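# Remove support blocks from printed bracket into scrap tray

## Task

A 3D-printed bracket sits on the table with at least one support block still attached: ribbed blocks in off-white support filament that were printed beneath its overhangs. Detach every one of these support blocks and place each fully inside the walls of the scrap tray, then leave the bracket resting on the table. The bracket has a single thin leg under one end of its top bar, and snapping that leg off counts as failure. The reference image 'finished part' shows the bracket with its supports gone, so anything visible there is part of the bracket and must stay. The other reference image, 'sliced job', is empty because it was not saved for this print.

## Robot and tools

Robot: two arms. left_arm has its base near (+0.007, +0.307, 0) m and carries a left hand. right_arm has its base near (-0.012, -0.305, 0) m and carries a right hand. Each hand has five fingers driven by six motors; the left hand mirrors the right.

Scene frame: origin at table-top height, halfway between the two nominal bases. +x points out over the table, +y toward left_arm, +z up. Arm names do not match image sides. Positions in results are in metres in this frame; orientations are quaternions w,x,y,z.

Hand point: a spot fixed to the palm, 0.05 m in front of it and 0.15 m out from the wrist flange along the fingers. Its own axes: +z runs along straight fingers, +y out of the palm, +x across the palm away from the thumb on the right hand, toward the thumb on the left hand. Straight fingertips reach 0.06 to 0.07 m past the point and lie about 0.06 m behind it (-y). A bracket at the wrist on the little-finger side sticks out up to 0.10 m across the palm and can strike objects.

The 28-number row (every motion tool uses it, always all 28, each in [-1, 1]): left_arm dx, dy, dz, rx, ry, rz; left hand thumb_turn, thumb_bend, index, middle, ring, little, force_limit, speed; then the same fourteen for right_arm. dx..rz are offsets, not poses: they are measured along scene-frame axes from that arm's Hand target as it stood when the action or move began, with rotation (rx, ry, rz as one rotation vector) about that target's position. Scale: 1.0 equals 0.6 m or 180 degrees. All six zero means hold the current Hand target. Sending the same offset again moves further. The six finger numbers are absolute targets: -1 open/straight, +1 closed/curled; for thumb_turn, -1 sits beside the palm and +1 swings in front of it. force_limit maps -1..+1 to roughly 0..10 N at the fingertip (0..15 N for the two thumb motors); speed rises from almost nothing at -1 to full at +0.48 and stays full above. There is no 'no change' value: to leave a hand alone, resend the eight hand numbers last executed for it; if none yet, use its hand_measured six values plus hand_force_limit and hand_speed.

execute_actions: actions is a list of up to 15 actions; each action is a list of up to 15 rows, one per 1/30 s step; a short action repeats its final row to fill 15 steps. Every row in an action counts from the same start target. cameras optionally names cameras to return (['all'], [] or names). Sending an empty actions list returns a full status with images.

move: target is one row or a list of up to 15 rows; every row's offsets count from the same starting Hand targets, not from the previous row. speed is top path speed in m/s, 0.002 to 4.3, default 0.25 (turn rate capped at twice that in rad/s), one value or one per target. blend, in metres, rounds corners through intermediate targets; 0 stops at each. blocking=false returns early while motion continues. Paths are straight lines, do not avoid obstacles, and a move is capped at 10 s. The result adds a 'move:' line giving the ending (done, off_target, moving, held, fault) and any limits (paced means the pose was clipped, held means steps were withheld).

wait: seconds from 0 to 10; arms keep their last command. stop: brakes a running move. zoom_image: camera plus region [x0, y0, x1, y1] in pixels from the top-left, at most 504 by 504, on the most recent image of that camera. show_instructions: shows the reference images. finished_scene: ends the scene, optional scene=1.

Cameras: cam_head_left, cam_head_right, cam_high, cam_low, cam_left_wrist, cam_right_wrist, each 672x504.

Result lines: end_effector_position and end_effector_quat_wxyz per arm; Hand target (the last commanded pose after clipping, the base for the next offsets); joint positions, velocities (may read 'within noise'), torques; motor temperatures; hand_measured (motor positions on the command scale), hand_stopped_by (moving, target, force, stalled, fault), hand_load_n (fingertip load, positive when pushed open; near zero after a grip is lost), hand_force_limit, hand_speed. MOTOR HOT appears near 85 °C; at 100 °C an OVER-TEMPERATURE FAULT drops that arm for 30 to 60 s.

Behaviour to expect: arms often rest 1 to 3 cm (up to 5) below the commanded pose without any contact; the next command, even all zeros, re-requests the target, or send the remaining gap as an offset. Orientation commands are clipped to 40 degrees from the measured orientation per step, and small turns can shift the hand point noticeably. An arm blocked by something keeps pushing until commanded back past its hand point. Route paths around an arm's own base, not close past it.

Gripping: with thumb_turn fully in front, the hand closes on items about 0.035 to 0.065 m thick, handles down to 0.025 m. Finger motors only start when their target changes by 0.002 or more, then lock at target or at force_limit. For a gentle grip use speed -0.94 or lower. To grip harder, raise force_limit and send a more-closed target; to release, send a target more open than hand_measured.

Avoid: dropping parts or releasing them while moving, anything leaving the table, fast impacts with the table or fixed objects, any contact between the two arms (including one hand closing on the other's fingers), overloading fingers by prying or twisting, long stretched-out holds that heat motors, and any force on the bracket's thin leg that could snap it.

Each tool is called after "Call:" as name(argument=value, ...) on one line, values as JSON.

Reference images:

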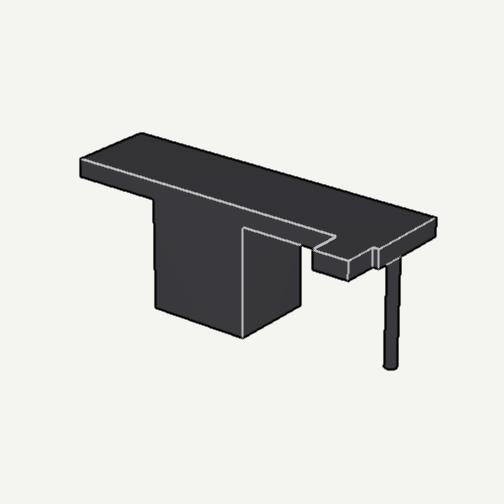

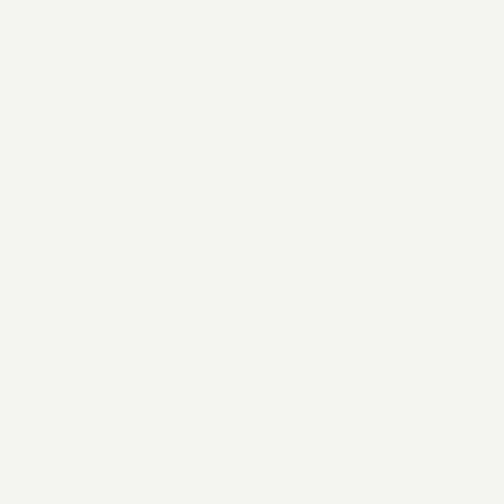

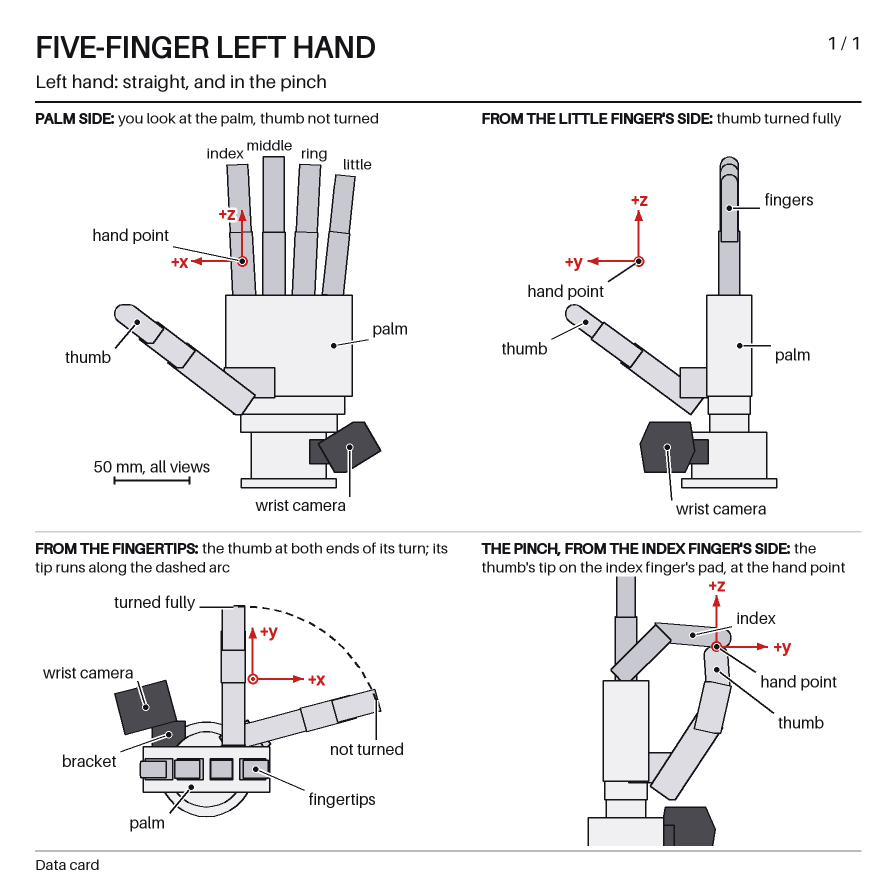

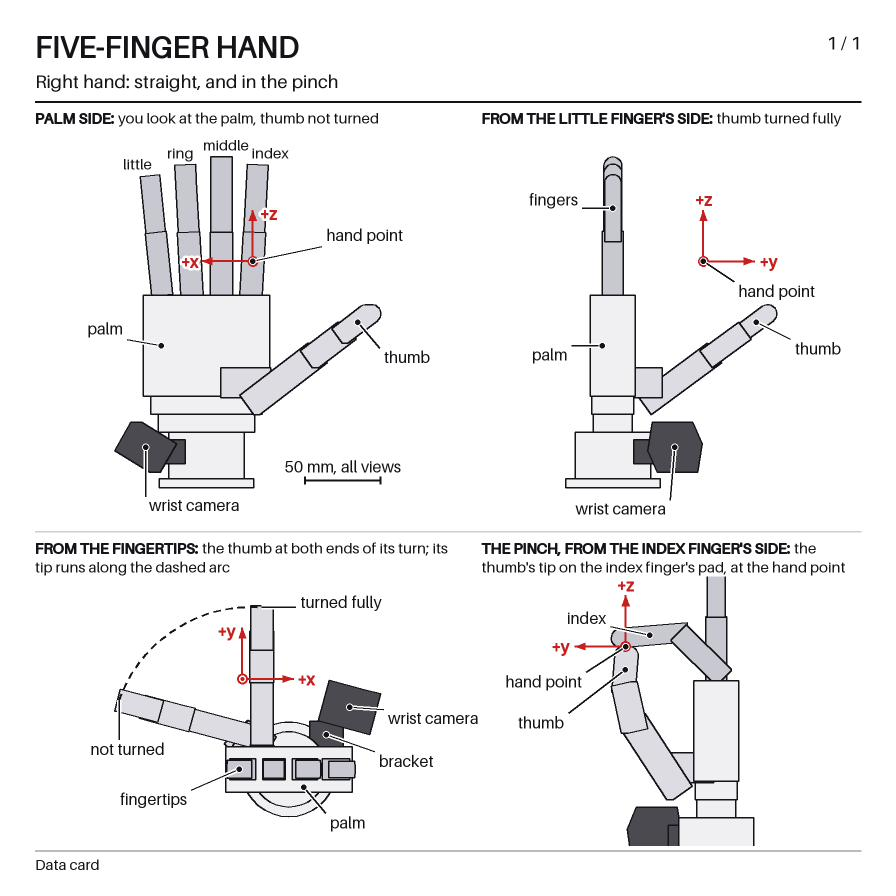

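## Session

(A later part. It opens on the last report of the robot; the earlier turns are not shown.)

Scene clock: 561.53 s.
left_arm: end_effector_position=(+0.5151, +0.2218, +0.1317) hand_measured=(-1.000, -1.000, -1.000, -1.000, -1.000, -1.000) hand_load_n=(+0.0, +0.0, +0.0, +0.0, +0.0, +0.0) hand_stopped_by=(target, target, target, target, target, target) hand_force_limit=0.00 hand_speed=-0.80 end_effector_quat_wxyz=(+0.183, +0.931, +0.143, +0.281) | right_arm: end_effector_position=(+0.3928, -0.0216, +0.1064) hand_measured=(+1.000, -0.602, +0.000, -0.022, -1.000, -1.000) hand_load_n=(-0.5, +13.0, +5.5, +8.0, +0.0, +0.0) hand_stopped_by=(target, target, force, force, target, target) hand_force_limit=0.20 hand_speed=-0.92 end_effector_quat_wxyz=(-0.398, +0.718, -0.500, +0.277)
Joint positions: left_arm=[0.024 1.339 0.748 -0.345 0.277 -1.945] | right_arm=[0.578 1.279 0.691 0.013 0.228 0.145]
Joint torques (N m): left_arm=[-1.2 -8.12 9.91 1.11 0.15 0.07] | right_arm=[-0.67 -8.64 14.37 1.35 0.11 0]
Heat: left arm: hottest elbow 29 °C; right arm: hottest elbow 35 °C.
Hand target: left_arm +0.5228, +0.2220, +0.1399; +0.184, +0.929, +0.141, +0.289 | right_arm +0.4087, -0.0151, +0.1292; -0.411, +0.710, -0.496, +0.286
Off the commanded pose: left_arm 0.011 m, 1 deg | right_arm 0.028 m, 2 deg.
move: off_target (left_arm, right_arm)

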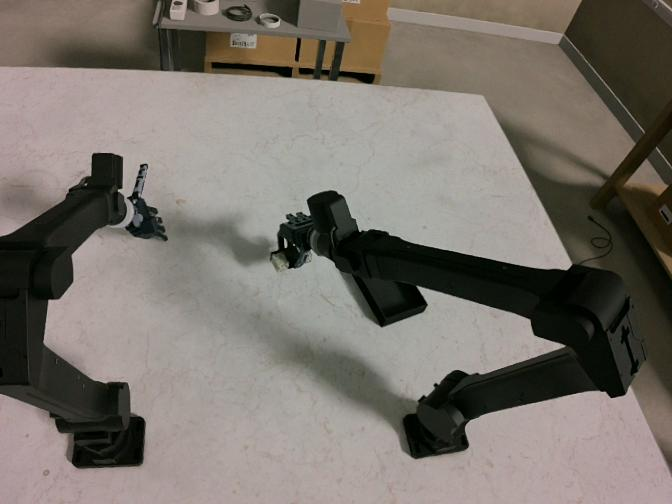

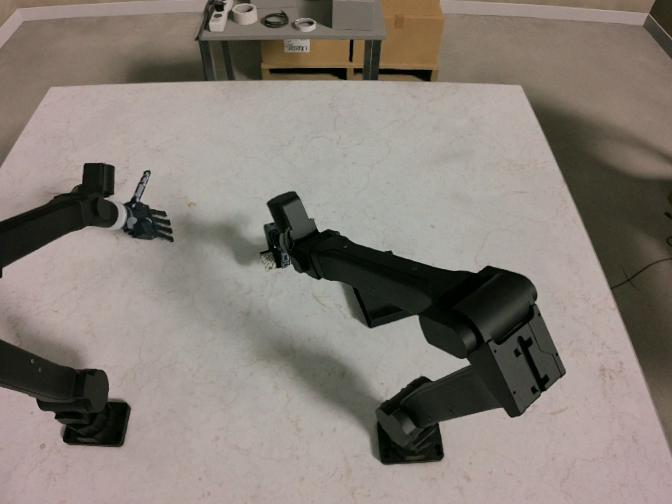

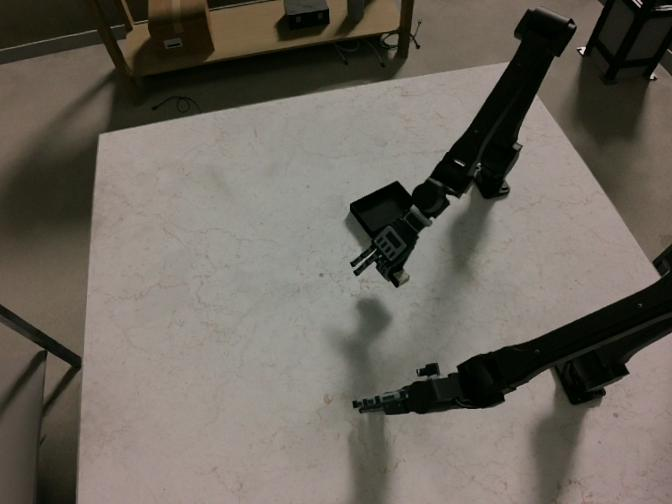

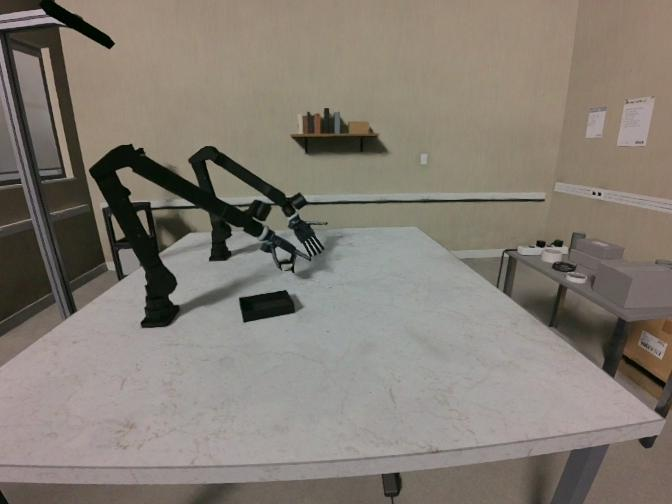

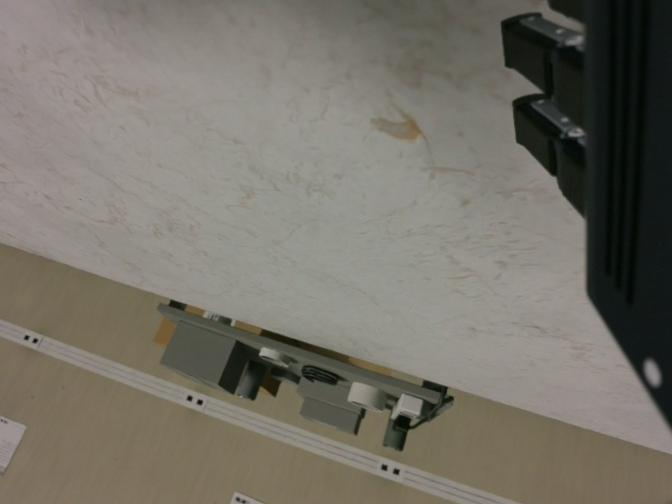

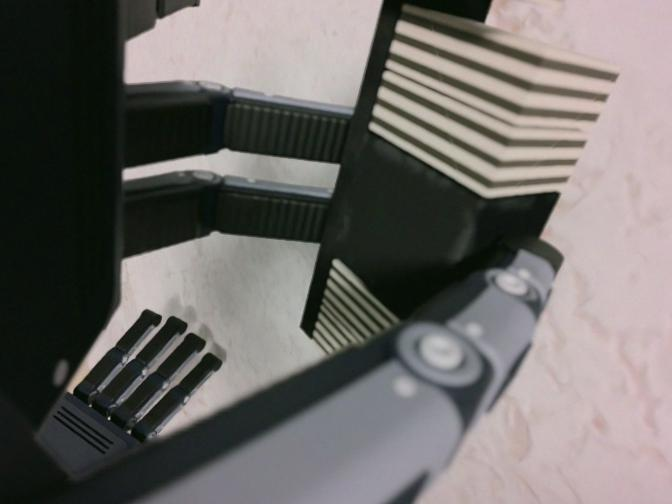

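Call:
move(target=[-0.198,-0.19,-0.008,-0.0338,0.1596,-0.1639,1,-0.9,-1,-1,-1,-1,0,-0.2,0,0,0.06,0,0,-0.139,1,-0.6,0.2,0.2,-1,-1,0.2,-0.92], speed=0.12, cameras=["all"])

Scene clock: 632.60 s.
left_arm: end_effector_position=(+0.3875, +0.1139, +0.1223) hand_measured=(+1.000, -0.900, -1.000, -1.000, -1.000, -1.000) hand_load_n=(+0.0, +0.0, +0.5, +0.0, +0.0, +0.0) hand_stopped_by=(target, target, target, target, target, target) hand_force_limit=0.00 hand_speed=-0.20 end_effector_quat_wxyz=(+0.257, +0.966, -0.029, -0.024) | right_arm: end_effector_position=(+0.3979, -0.0303, +0.1474) hand_measured=(+1.000, -0.602, +0.000, -0.022, -1.000, -1.000) hand_load_n=(-0.5, +13.0, +5.5, +7.5, +0.0, -0.5) hand_stopped_by=(target, target, force, force, target, target) hand_force_limit=0.20 hand_speed=-0.92 end_effector_quat_wxyz=(+0.325, -0.595, +0.635, -0.370)
Joint positions: left_arm=[-0.114 1.415 0.926 -1.085 0.522 -1.625] | right_arm=[0.716 1.274 0.834 -0.303 0.707 0.506]
Joint torques (N m): left_arm=[-1.79 -7.71 11.93 -0.21 0.46 0.19] | right_arm=[0.5 -7.65 15.23 0.96 0.54 0.21]
Motor temperatures (°C): left_arm=[26 24 29 24 21 19] | right_arm=[26 25 40 23 21 21]
Heat: left arm: hottest elbow 29 °C; right arm: hottest elbow 40 °C.
Hand target: left_arm +0.4040, +0.1080, +0.1352; +0.259, +0.965, -0.042, -0.011 | right_arm +0.4087, -0.0151, +0.1651; -0.339, +0.586, -0.638, +0.368
Off the commanded pose: left_arm 0.022 m, 2 deg | right_arm 0.026 m, 2 deg.
move: off_target (left_arm, right_arm)

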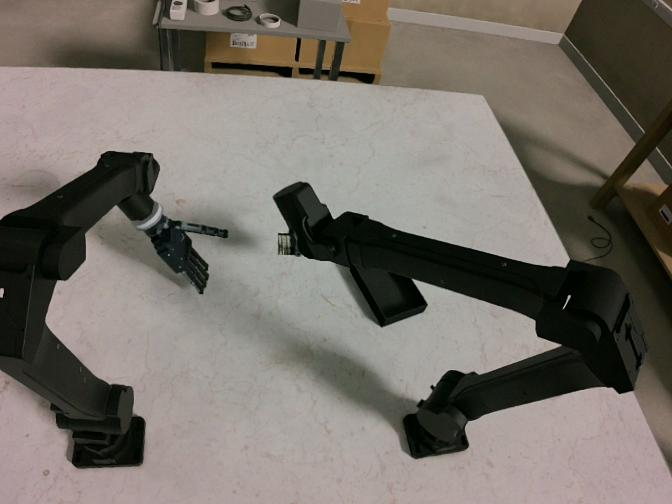

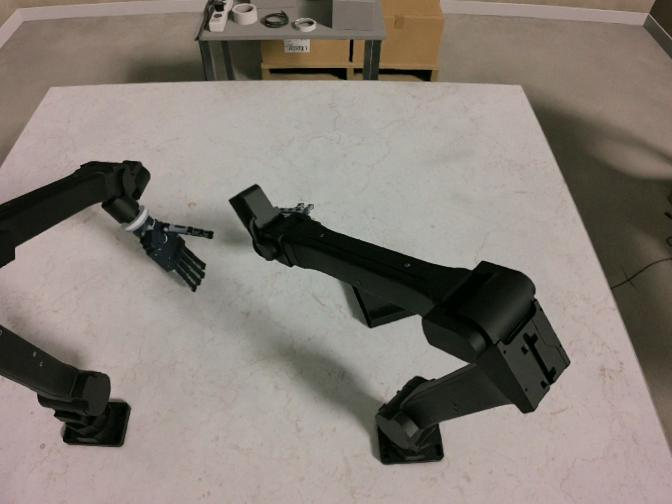

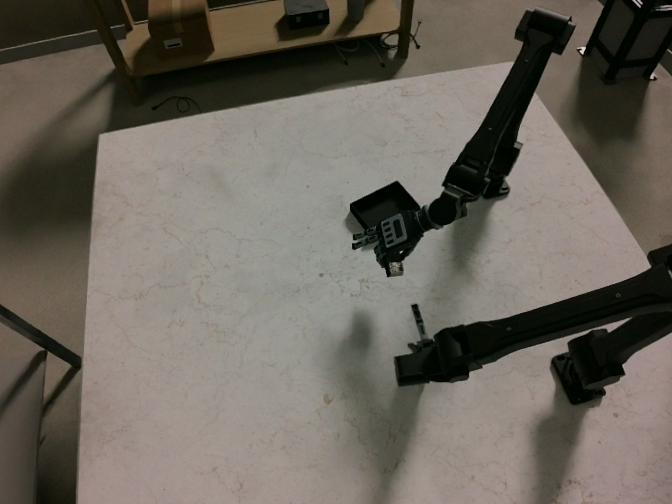

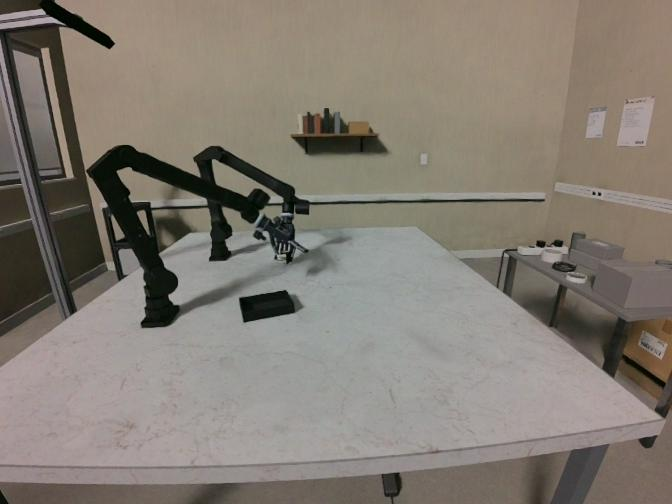

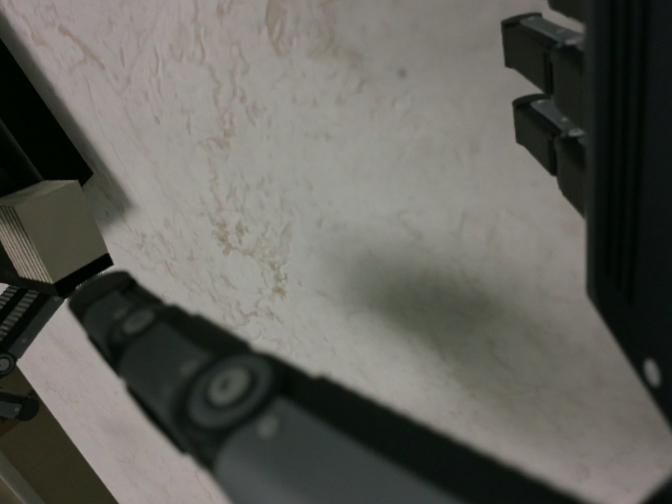

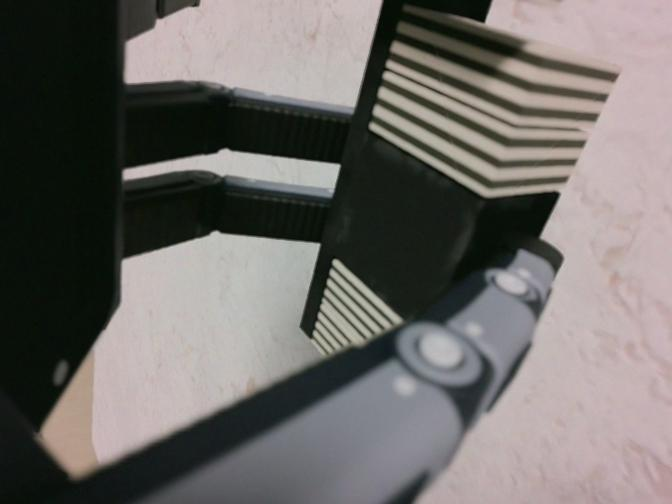

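Call:
zoom_image(camera="cam_left_wrist", region=[0, 130, 260, 430])

Call:
zoom_image(camera="cam_head_left", region=[130, 170, 350, 320])

Scaled by 1.680 from the camera's 672x504 image, which has a finer 960x720 frame.

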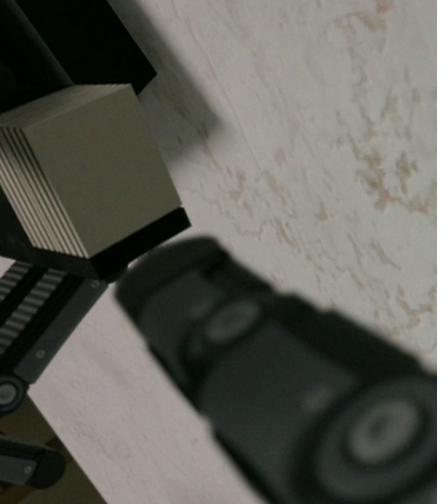

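Scaled by 2.291 from the camera's 672x504 image, which has a finer 960x720 frame.

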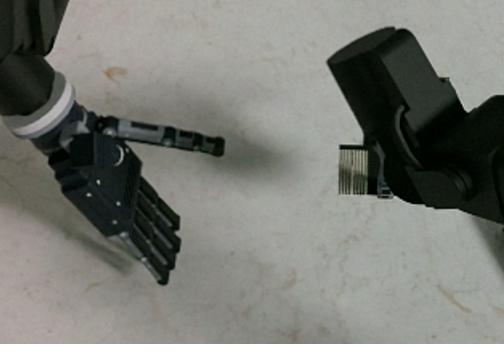

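Call:
move(target=[0,-0.1,0.03,0,0,0,1,-0.9,-1,-1,-1,-1,0,-0.2,0,0,0.05,0,0,0,1,-0.6,0.2,0.2,-1,-1,0.2,-0.92], speed=0.1, cameras=["all"])

Scene clock: 667.13 s.
left_arm: end_effector_position=(+0.3829, +0.0563, +0.1359) hand_measured=(+1.000, -0.900, -1.000, -1.000, -1.000, -1.000) hand_load_n=(+0.0, +0.0, +0.0, +0.0, +0.0, +0.0) hand_stopped_by=(target, target, target, target, target, target) hand_force_limit=0.00 hand_speed=-0.20 end_effector_quat_wxyz=(+0.254, +0.966, -0.037, -0.034) | right_arm: end_effector_position=(+0.3993, -0.0290, +0.1688) hand_measured=(+1.000, -0.602, +0.000, -0.022, -1.000, -1.000) hand_load_n=(-0.5, +13.0, +5.5, +8.0, +0.0, +0.0) hand_stopped_by=(target, target, force, force, target, target) hand_force_limit=0.20 hand_speed=-0.92 end_effector_quat_wxyz=(+0.318, -0.598, +0.635, -0.370)
Joint positions: left_arm=[-0.266 1.415 0.968 -1.068 0.516 -1.778] | right_arm=[0.716 1.26 0.891 -0.391 0.707 0.506]
Joint torques (N m): left_arm=[-1.61 -8.53 12.36 0.51 0.32 0] | right_arm=[0.44 -9.17 15.46 0.96 0.54 0.22]
Heat: left arm: hottest elbow 33 °C; right arm: hottest elbow 39 °C.
Hand target: left_arm +0.4041, +0.0480, +0.1533; +0.259, +0.965, -0.041, -0.011 | right_arm +0.4087, -0.0152, +0.1951; -0.339, +0.586, -0.638, +0.368
Off the commanded pose: left_arm 0.028 m, 3 deg | right_arm 0.031 m, 3 deg.
move: off_target (left_arm, right_arm)

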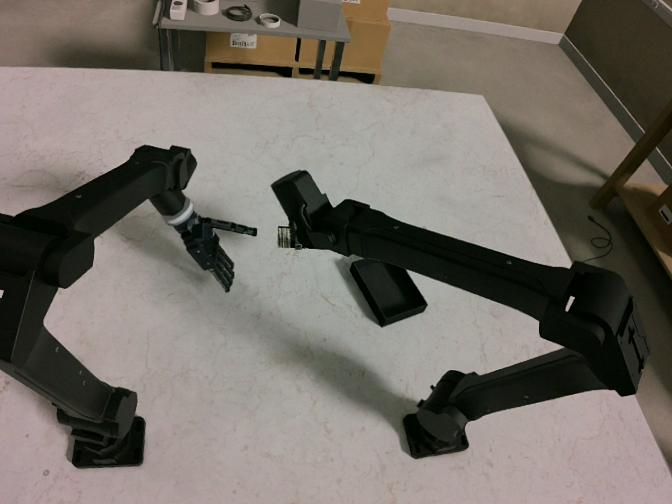

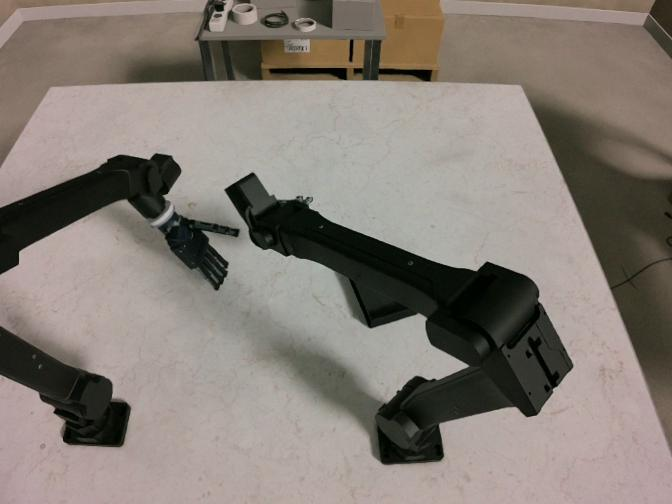

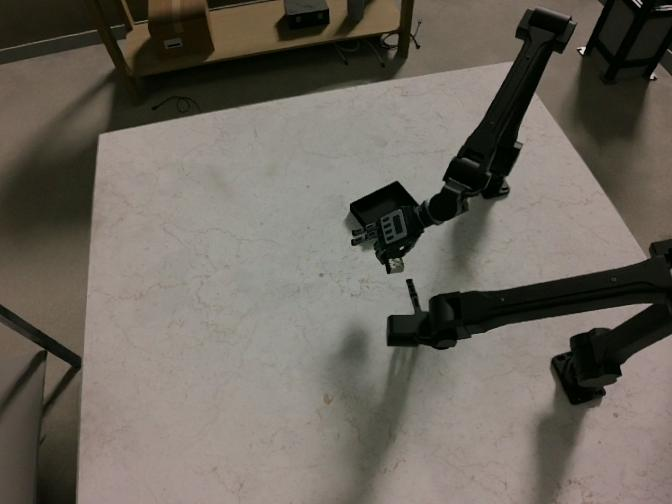

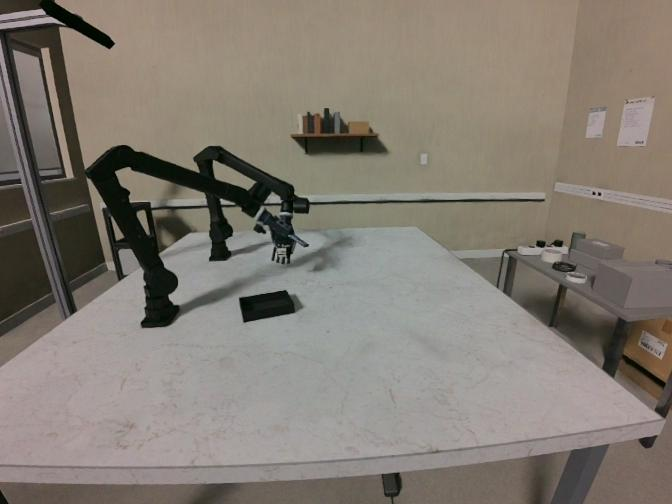

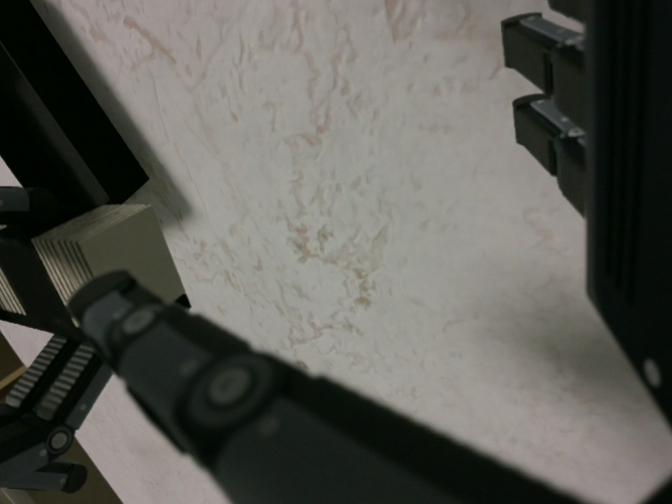

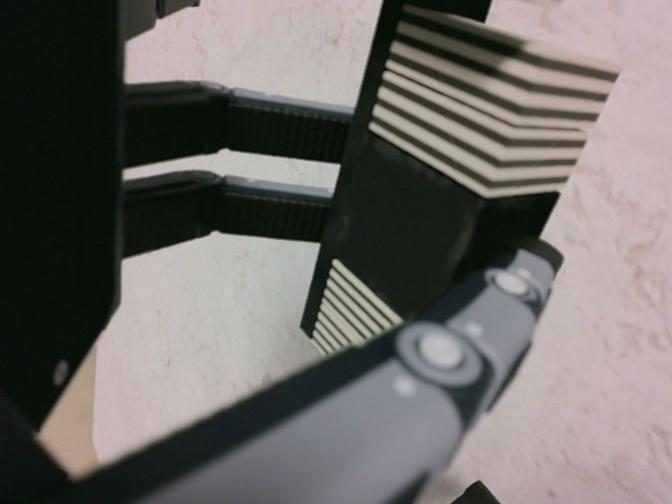

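Call:
zoom_image(camera="cam_left_wrist", region=[0, 150, 260, 400])

Call:
zoom_image(camera="cam_low", region=[230, 190, 330, 280])

Call:
zoom_image(camera="cam_high", region=[340, 220, 460, 370])

Scaled by 1.938 from the camera's 672x504 image, which has a finer 960x720 frame.

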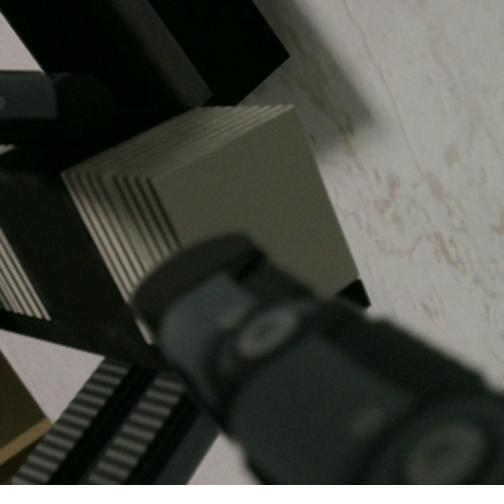

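Scaled by 5.040 from the camera's 672x504 image, which has a finer 960x720 frame.

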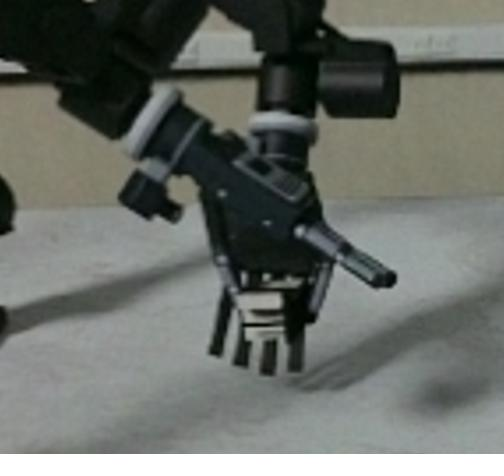

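Scaled by 3.360 from the camera's 672x504 image, which has a finer 960x720 frame.

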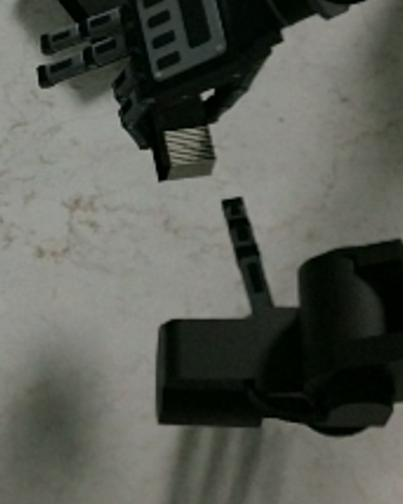

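Call:
move(target=[0.022,-0.08,-0.019,0,0,0,1,-0.9,-1,-1,-1,-1,0,-0.2,0,0,0,0,0,0,1,-0.6,0.2,0.2,-1,-1,0.2,-0.92], speed=0.06, cameras=["all"])

Scene clock: 720.93 s.
left_arm: end_effector_position=(+0.3968, +0.0114, +0.1278) hand_measured=(+1.000, -0.900, -1.000, -1.000, -1.000, -1.000) hand_load_n=(+0.0, -0.5, +0.0, +0.0, +0.0, +0.0) hand_stopped_by=(target, target, target, target, target, target) hand_force_limit=0.00 hand_speed=-0.20 end_effector_quat_wxyz=(+0.253, +0.966, -0.037, -0.029) | right_arm: end_effector_position=(+0.3993, -0.0290, +0.1688) hand_measured=(+1.000, -0.602, +0.000, -0.022, -1.000, -1.000) hand_load_n=(+0.0, +13.0, +5.5, +8.0, -0.5, +0.0) hand_stopped_by=(target, target, force, force, target, target) hand_force_limit=0.20 hand_speed=-0.92 end_effector_quat_wxyz=(+0.318, -0.598, +0.635, -0.370)
Joint positions: left_arm=[-0.366 1.48 1.013 -0.984 0.502 -1.893] | right_arm=[0.716 1.26 0.891 -0.391 0.707 0.506]
Joint torques (N m): left_arm=[-1.73 -8.82 12.4 0.62 0.31 -0.05] | right_arm=[0.44 -9.17 15.46 0.95 0.54 0.22]
Heat: left arm: hottest elbow 32 °C; right arm: hottest elbow 44 °C.
Hand target: left_arm +0.4173, +0.0001, +0.1418; +0.259, +0.965, -0.041, -0.011 | right_arm +0.4087, -0.0152, +0.1951; -0.339, +0.586, -0.638, +0.368
Off the commanded pose: left_arm 0.027 m, 2 deg | right_arm 0.031 m, 3 deg.
move: off_target (left_arm, right_arm)

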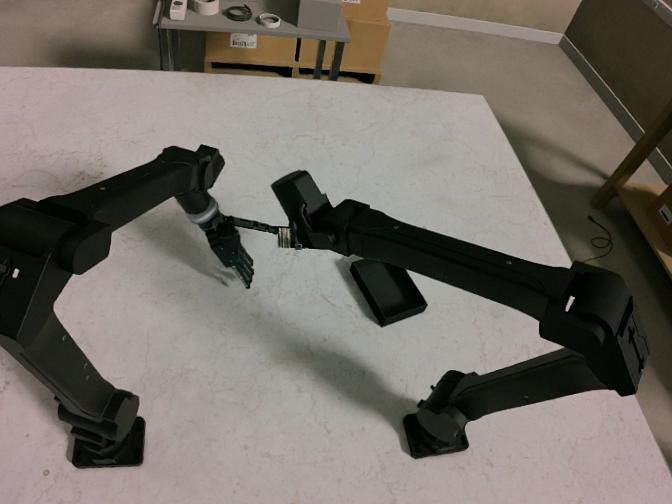

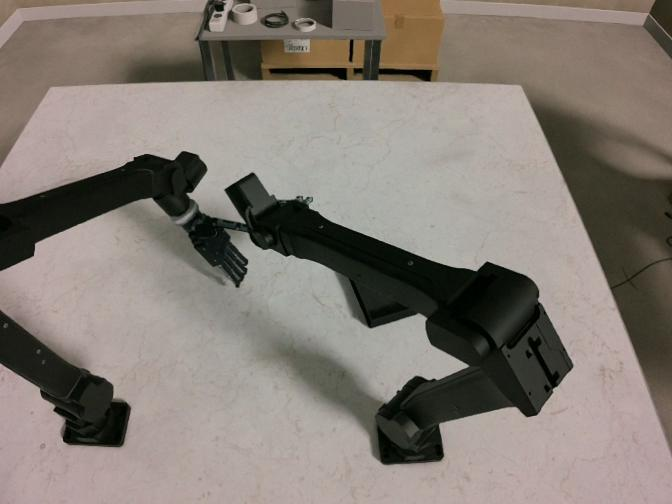

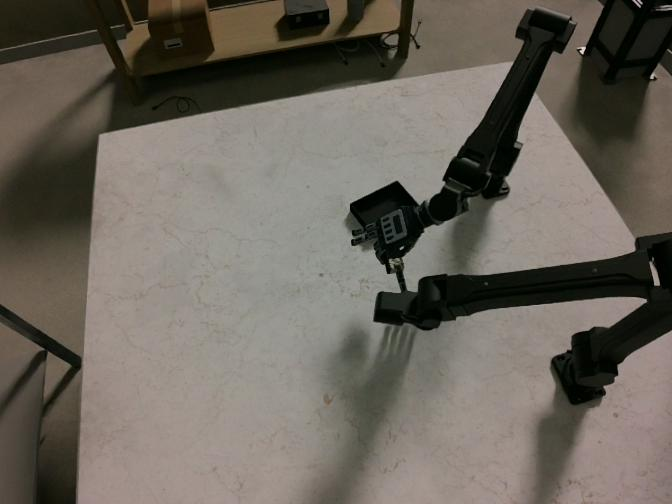

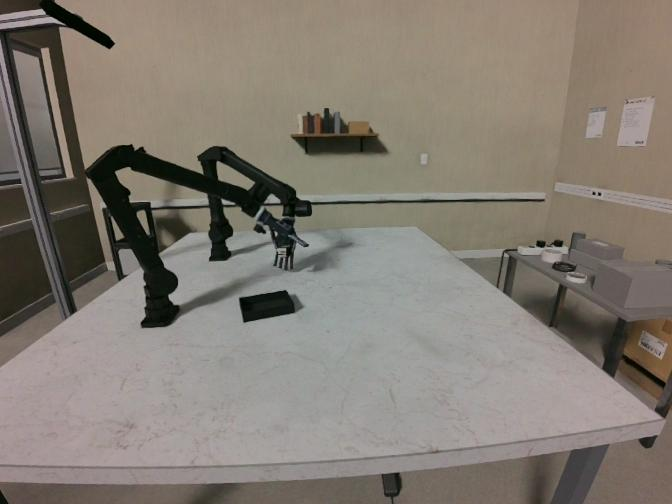

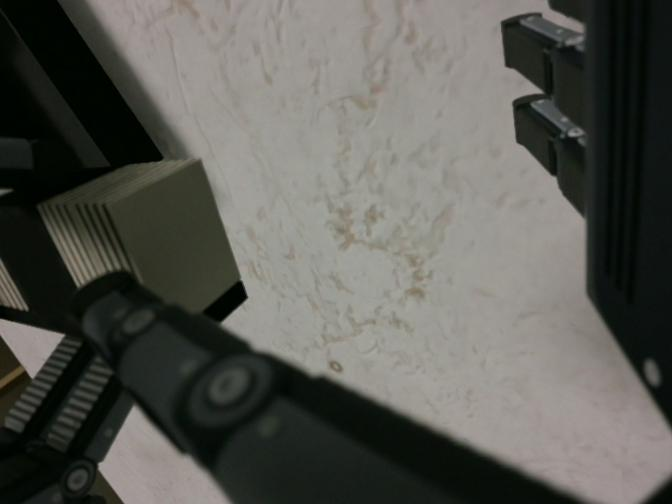

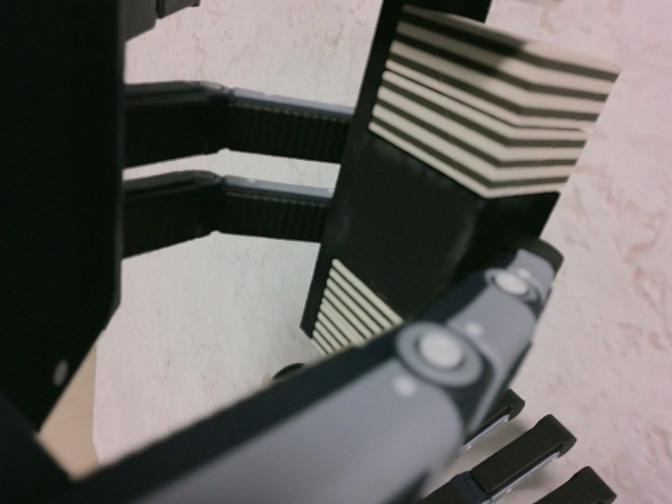

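Call:
zoom_image(camera="cam_left_wrist", region=[0, 120, 290, 370])

Call:
zoom_image(camera="cam_right_wrist", region=[240, 200, 672, 504])

Call:
zoom_image(camera="cam_head_left", region=[190, 180, 340, 300])

Scaled by 1.738 from the camera's 672x504 image, which has a finer 960x720 frame.

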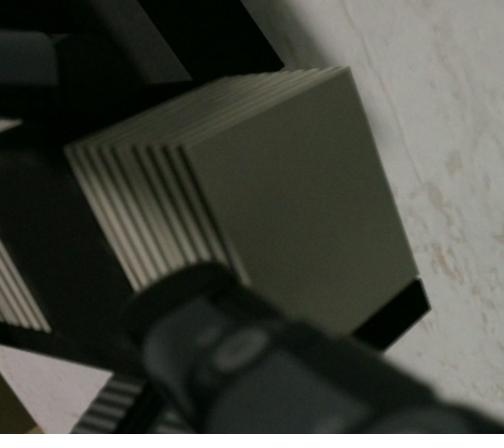

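Scaled by 1.167 from the camera's 672x504 image, which has a finer 960x720 frame.

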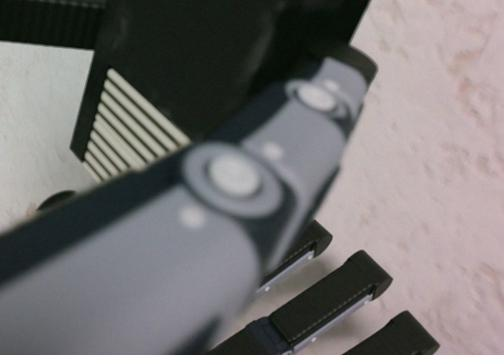

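Scaled by 3.360 from the camera's 672x504 image, which has a finer 960x720 frame.

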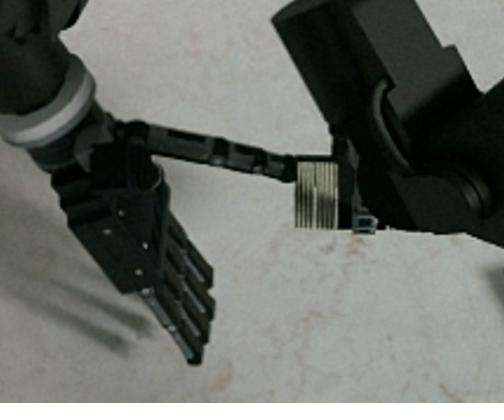

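Call:
move(target=[-0.002,-0.055,-0.002,0,0,0,1,-0.9,-1,-1,-1,-1,0,-0.2,0,0,0,0,0,0,1,-0.6,0.2,0.2,-1,-1,0.2,-0.92], speed=0.04, cameras=["all"])

Scene clock: 756.50 s.
left_arm: end_effector_position=(+0.3961, -0.0201, +0.1269) hand_measured=(+1.000, -0.900, -1.000, -1.000, -1.000, -1.000) hand_load_n=(-0.5, +0.0, +0.0, +0.0, +0.0, +0.0) hand_stopped_by=(target, target, target, target, target, target) hand_force_limit=0.00 hand_speed=-0.20 end_effector_quat_wxyz=(+0.252, +0.967, -0.038, -0.029) | right_arm: end_effector_position=(+0.3992, -0.0291, +0.1687) hand_measured=(+1.000, -0.602, +0.000, -0.022, -1.000, -1.000) hand_load_n=(+0.0, +13.0, +5.5, +8.0, +0.0, +0.0) hand_stopped_by=(target, target, force, force, target, target) hand_force_limit=0.20 hand_speed=-0.92 end_effector_quat_wxyz=(+0.317, -0.599, +0.635, -0.371)
Joint positions: left_arm=[-0.438 1.503 1.036 -0.945 0.49 -1.971] | right_arm=[0.716 1.26 0.891 -0.392 0.707 0.506]
Joint torques (N m): left_arm=[-1.79 -9.11 12.53 0.69 0.28 -0.04] | right_arm=[0.38 -9.23 15.46 0.99 0.52 0.22]
Motor temperatures (°C): left_arm=[25 24 32 23 21 19] | right_arm=[26 25 45 23 22 21]
Heat: left arm: hottest elbow 32 °C; right arm: hottest elbow 45 °C.
Hand target: left_arm +0.4160, -0.0331, +0.1407; +0.259, +0.965, -0.042, -0.011 | right_arm +0.4087, -0.0152, +0.1951; -0.339, +0.586, -0.638, +0.368
Off the commanded pose: left_arm 0.027 m, 2 deg | right_arm 0.031 m, 3 deg.
move: off_target (left_arm, right_arm)

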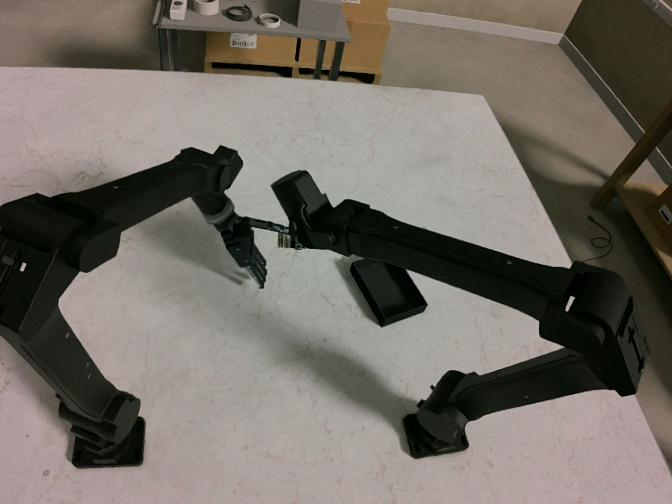

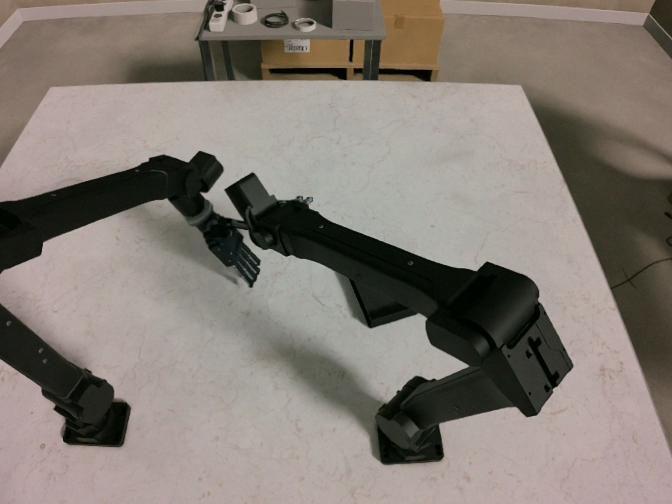

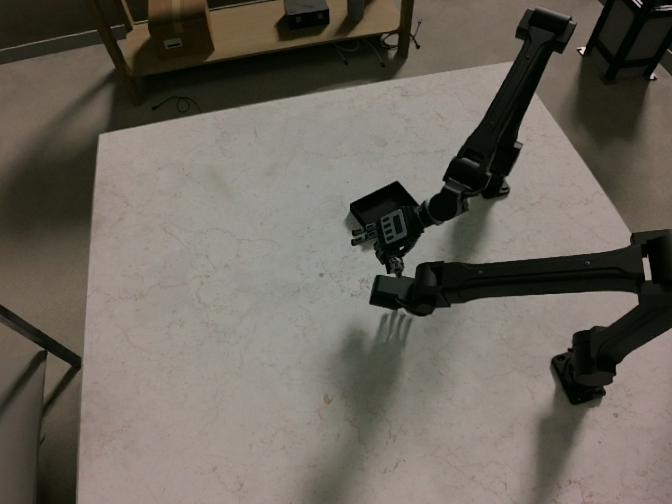

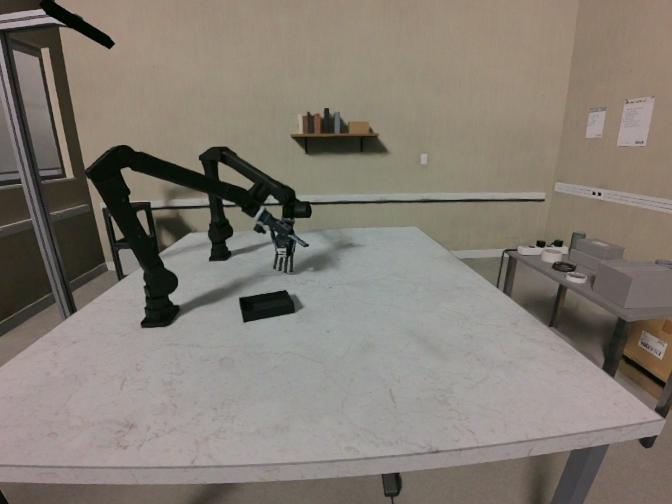

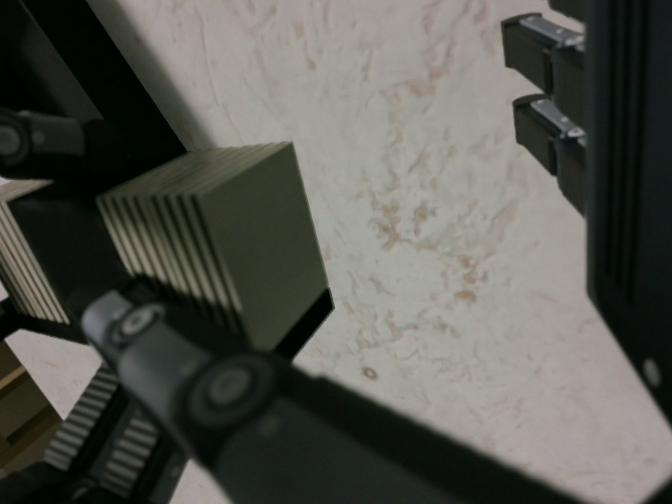

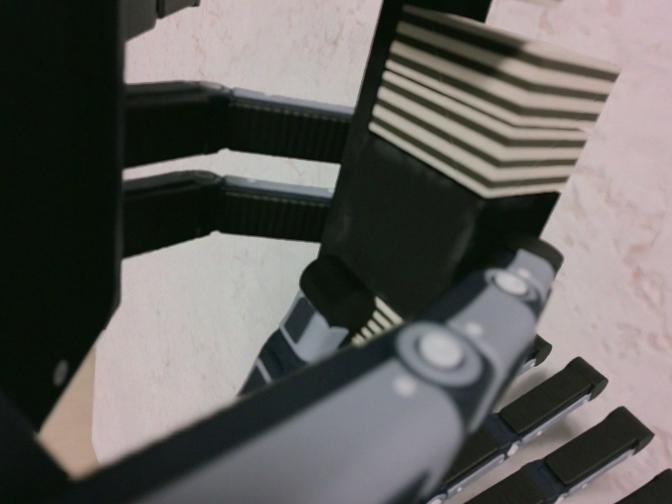

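Call:
execute_actions(actions=[[[0,0,0,0,0,0,1,-0.2,0.15,0.15,-1,-1,-0.75,-0.9,0,0,0,0,0,0,1,-0.6,0.2,0.2,-1,-1,0.2,-0.92]]])

Call:
wait(seconds=2.5, cameras=["cam_left_wrist","cam_right_wrist"])

Scene clock: 772.40 s.
left_arm: end_effector_position=(+0.3974, -0.0213, +0.1290) hand_measured=(+1.000, -0.830, -0.050, -0.050, -1.000, -1.000) hand_load_n=(-2.0, +2.0, +0.0, +0.0, +0.0, +0.0) hand_stopped_by=(target, force, moving, moving, target, target) hand_force_limit=-0.75 hand_speed=-0.90 end_effector_quat_wxyz=(+0.254, +0.966, -0.039, -0.027) | right_arm: end_effector_position=(+0.3989, -0.0298, +0.1684) hand_measured=(+1.000, -0.602, +0.000, -0.022, -1.000, -1.000) hand_load_n=(+0.5, +12.5, +6.5, +8.0, +0.0, +0.0) hand_stopped_by=(target, target, force, force, target, target) hand_force_limit=0.20 hand_speed=-0.92 end_effector_quat_wxyz=(+0.316, -0.599, +0.636, -0.371)
Joint positions: left_arm=[-0.439 1.503 1.04 -0.945 0.492 -1.972] | right_arm=[0.716 1.26 0.891 -0.394 0.709 0.507]
Joint torques (N m): left_arm=[-1.73 -9.17 12.21 0.73 0.22 -0.04] | right_arm=[0.44 -9.17 15.45 1.1 0.48 0.22]
Heat: left arm: hottest elbow 33 °C; right arm: hottest elbow 46 °C.
Hand target: left_arm +0.4161, -0.0330, +0.1407; +0.259, +0.965, -0.041, -0.011 | right_arm +0.4087, -0.0152, +0.1951; -0.339, +0.586, -0.638, +0.368
Off the commanded pose: left_arm 0.025 m, 2 deg | right_arm 0.032 m, 3 deg.
not at rest: the robot was still moving 3 seconds after this call's last action.

Scene clock: 774.90 s.
left_arm: end_effector_position=(+0.3974, -0.0213, +0.1290) hand_measured=(+1.000, -0.830, +0.150, +0.150, -1.000, -1.000) hand_load_n=(-2.0, +1.5, +0.0, +0.0, +0.0, +0.0) hand_stopped_by=(target, force, target, target, target, target) hand_force_limit=-0.75 hand_speed=-0.90 end_effector_quat_wxyz=(+0.254, +0.966, -0.039, -0.027) | right_arm: end_effector_position=(+0.3989, -0.0298, +0.1684) hand_measured=(+1.000, -0.602, +0.000, -0.022, -1.000, -1.000) hand_load_n=(+0.0, +12.5, +6.5, +8.5, +0.0, +0.0) hand_stopped_by=(target, target, force, force, target, target) hand_force_limit=0.20 hand_speed=-0.92 end_effector_quat_wxyz=(+0.316, -0.599, +0.636, -0.371)
Joint positions: left_arm=[-0.439 1.503 1.04 -0.945 0.492 -1.972] | right_arm=[0.716 1.26 0.891 -0.394 0.709 0.507]
Joint torques (N m): left_arm=[-1.67 -9.17 12.19 0.72 0.21 -0.04] | right_arm=[0.44 -9.17 15.45 1.09 0.48 0.22]
Heat: left arm: hottest elbow 33 °C; right arm: hottest elbow 46 °C.
Hand target: left_arm +0.4161, -0.0330, +0.1407; +0.259, +0.965, -0.041, -0.011 | right_arm +0.4087, -0.0152, +0.1951; -0.339, +0.586, -0.638, +0.368
Off the commanded pose: left_arm 0.025 m, 2 deg | right_arm 0.032 m, 3 deg.
wait: 2.50 s; at rest by 0.83 s
Images, in order (width x height): cam_left_wrist 672x504, cam_right_wrist 672x504.

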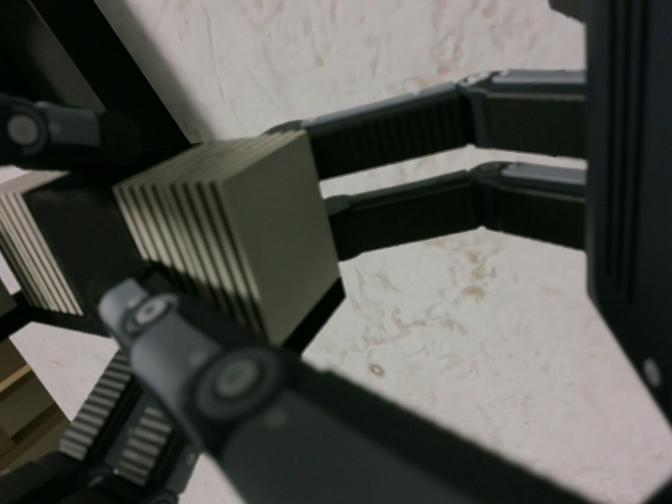

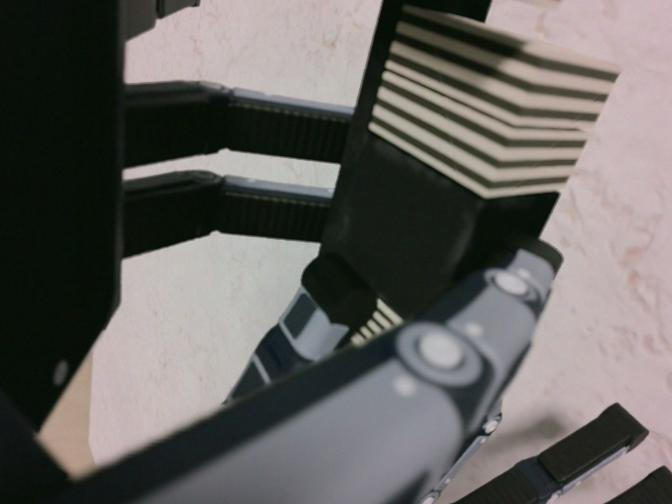

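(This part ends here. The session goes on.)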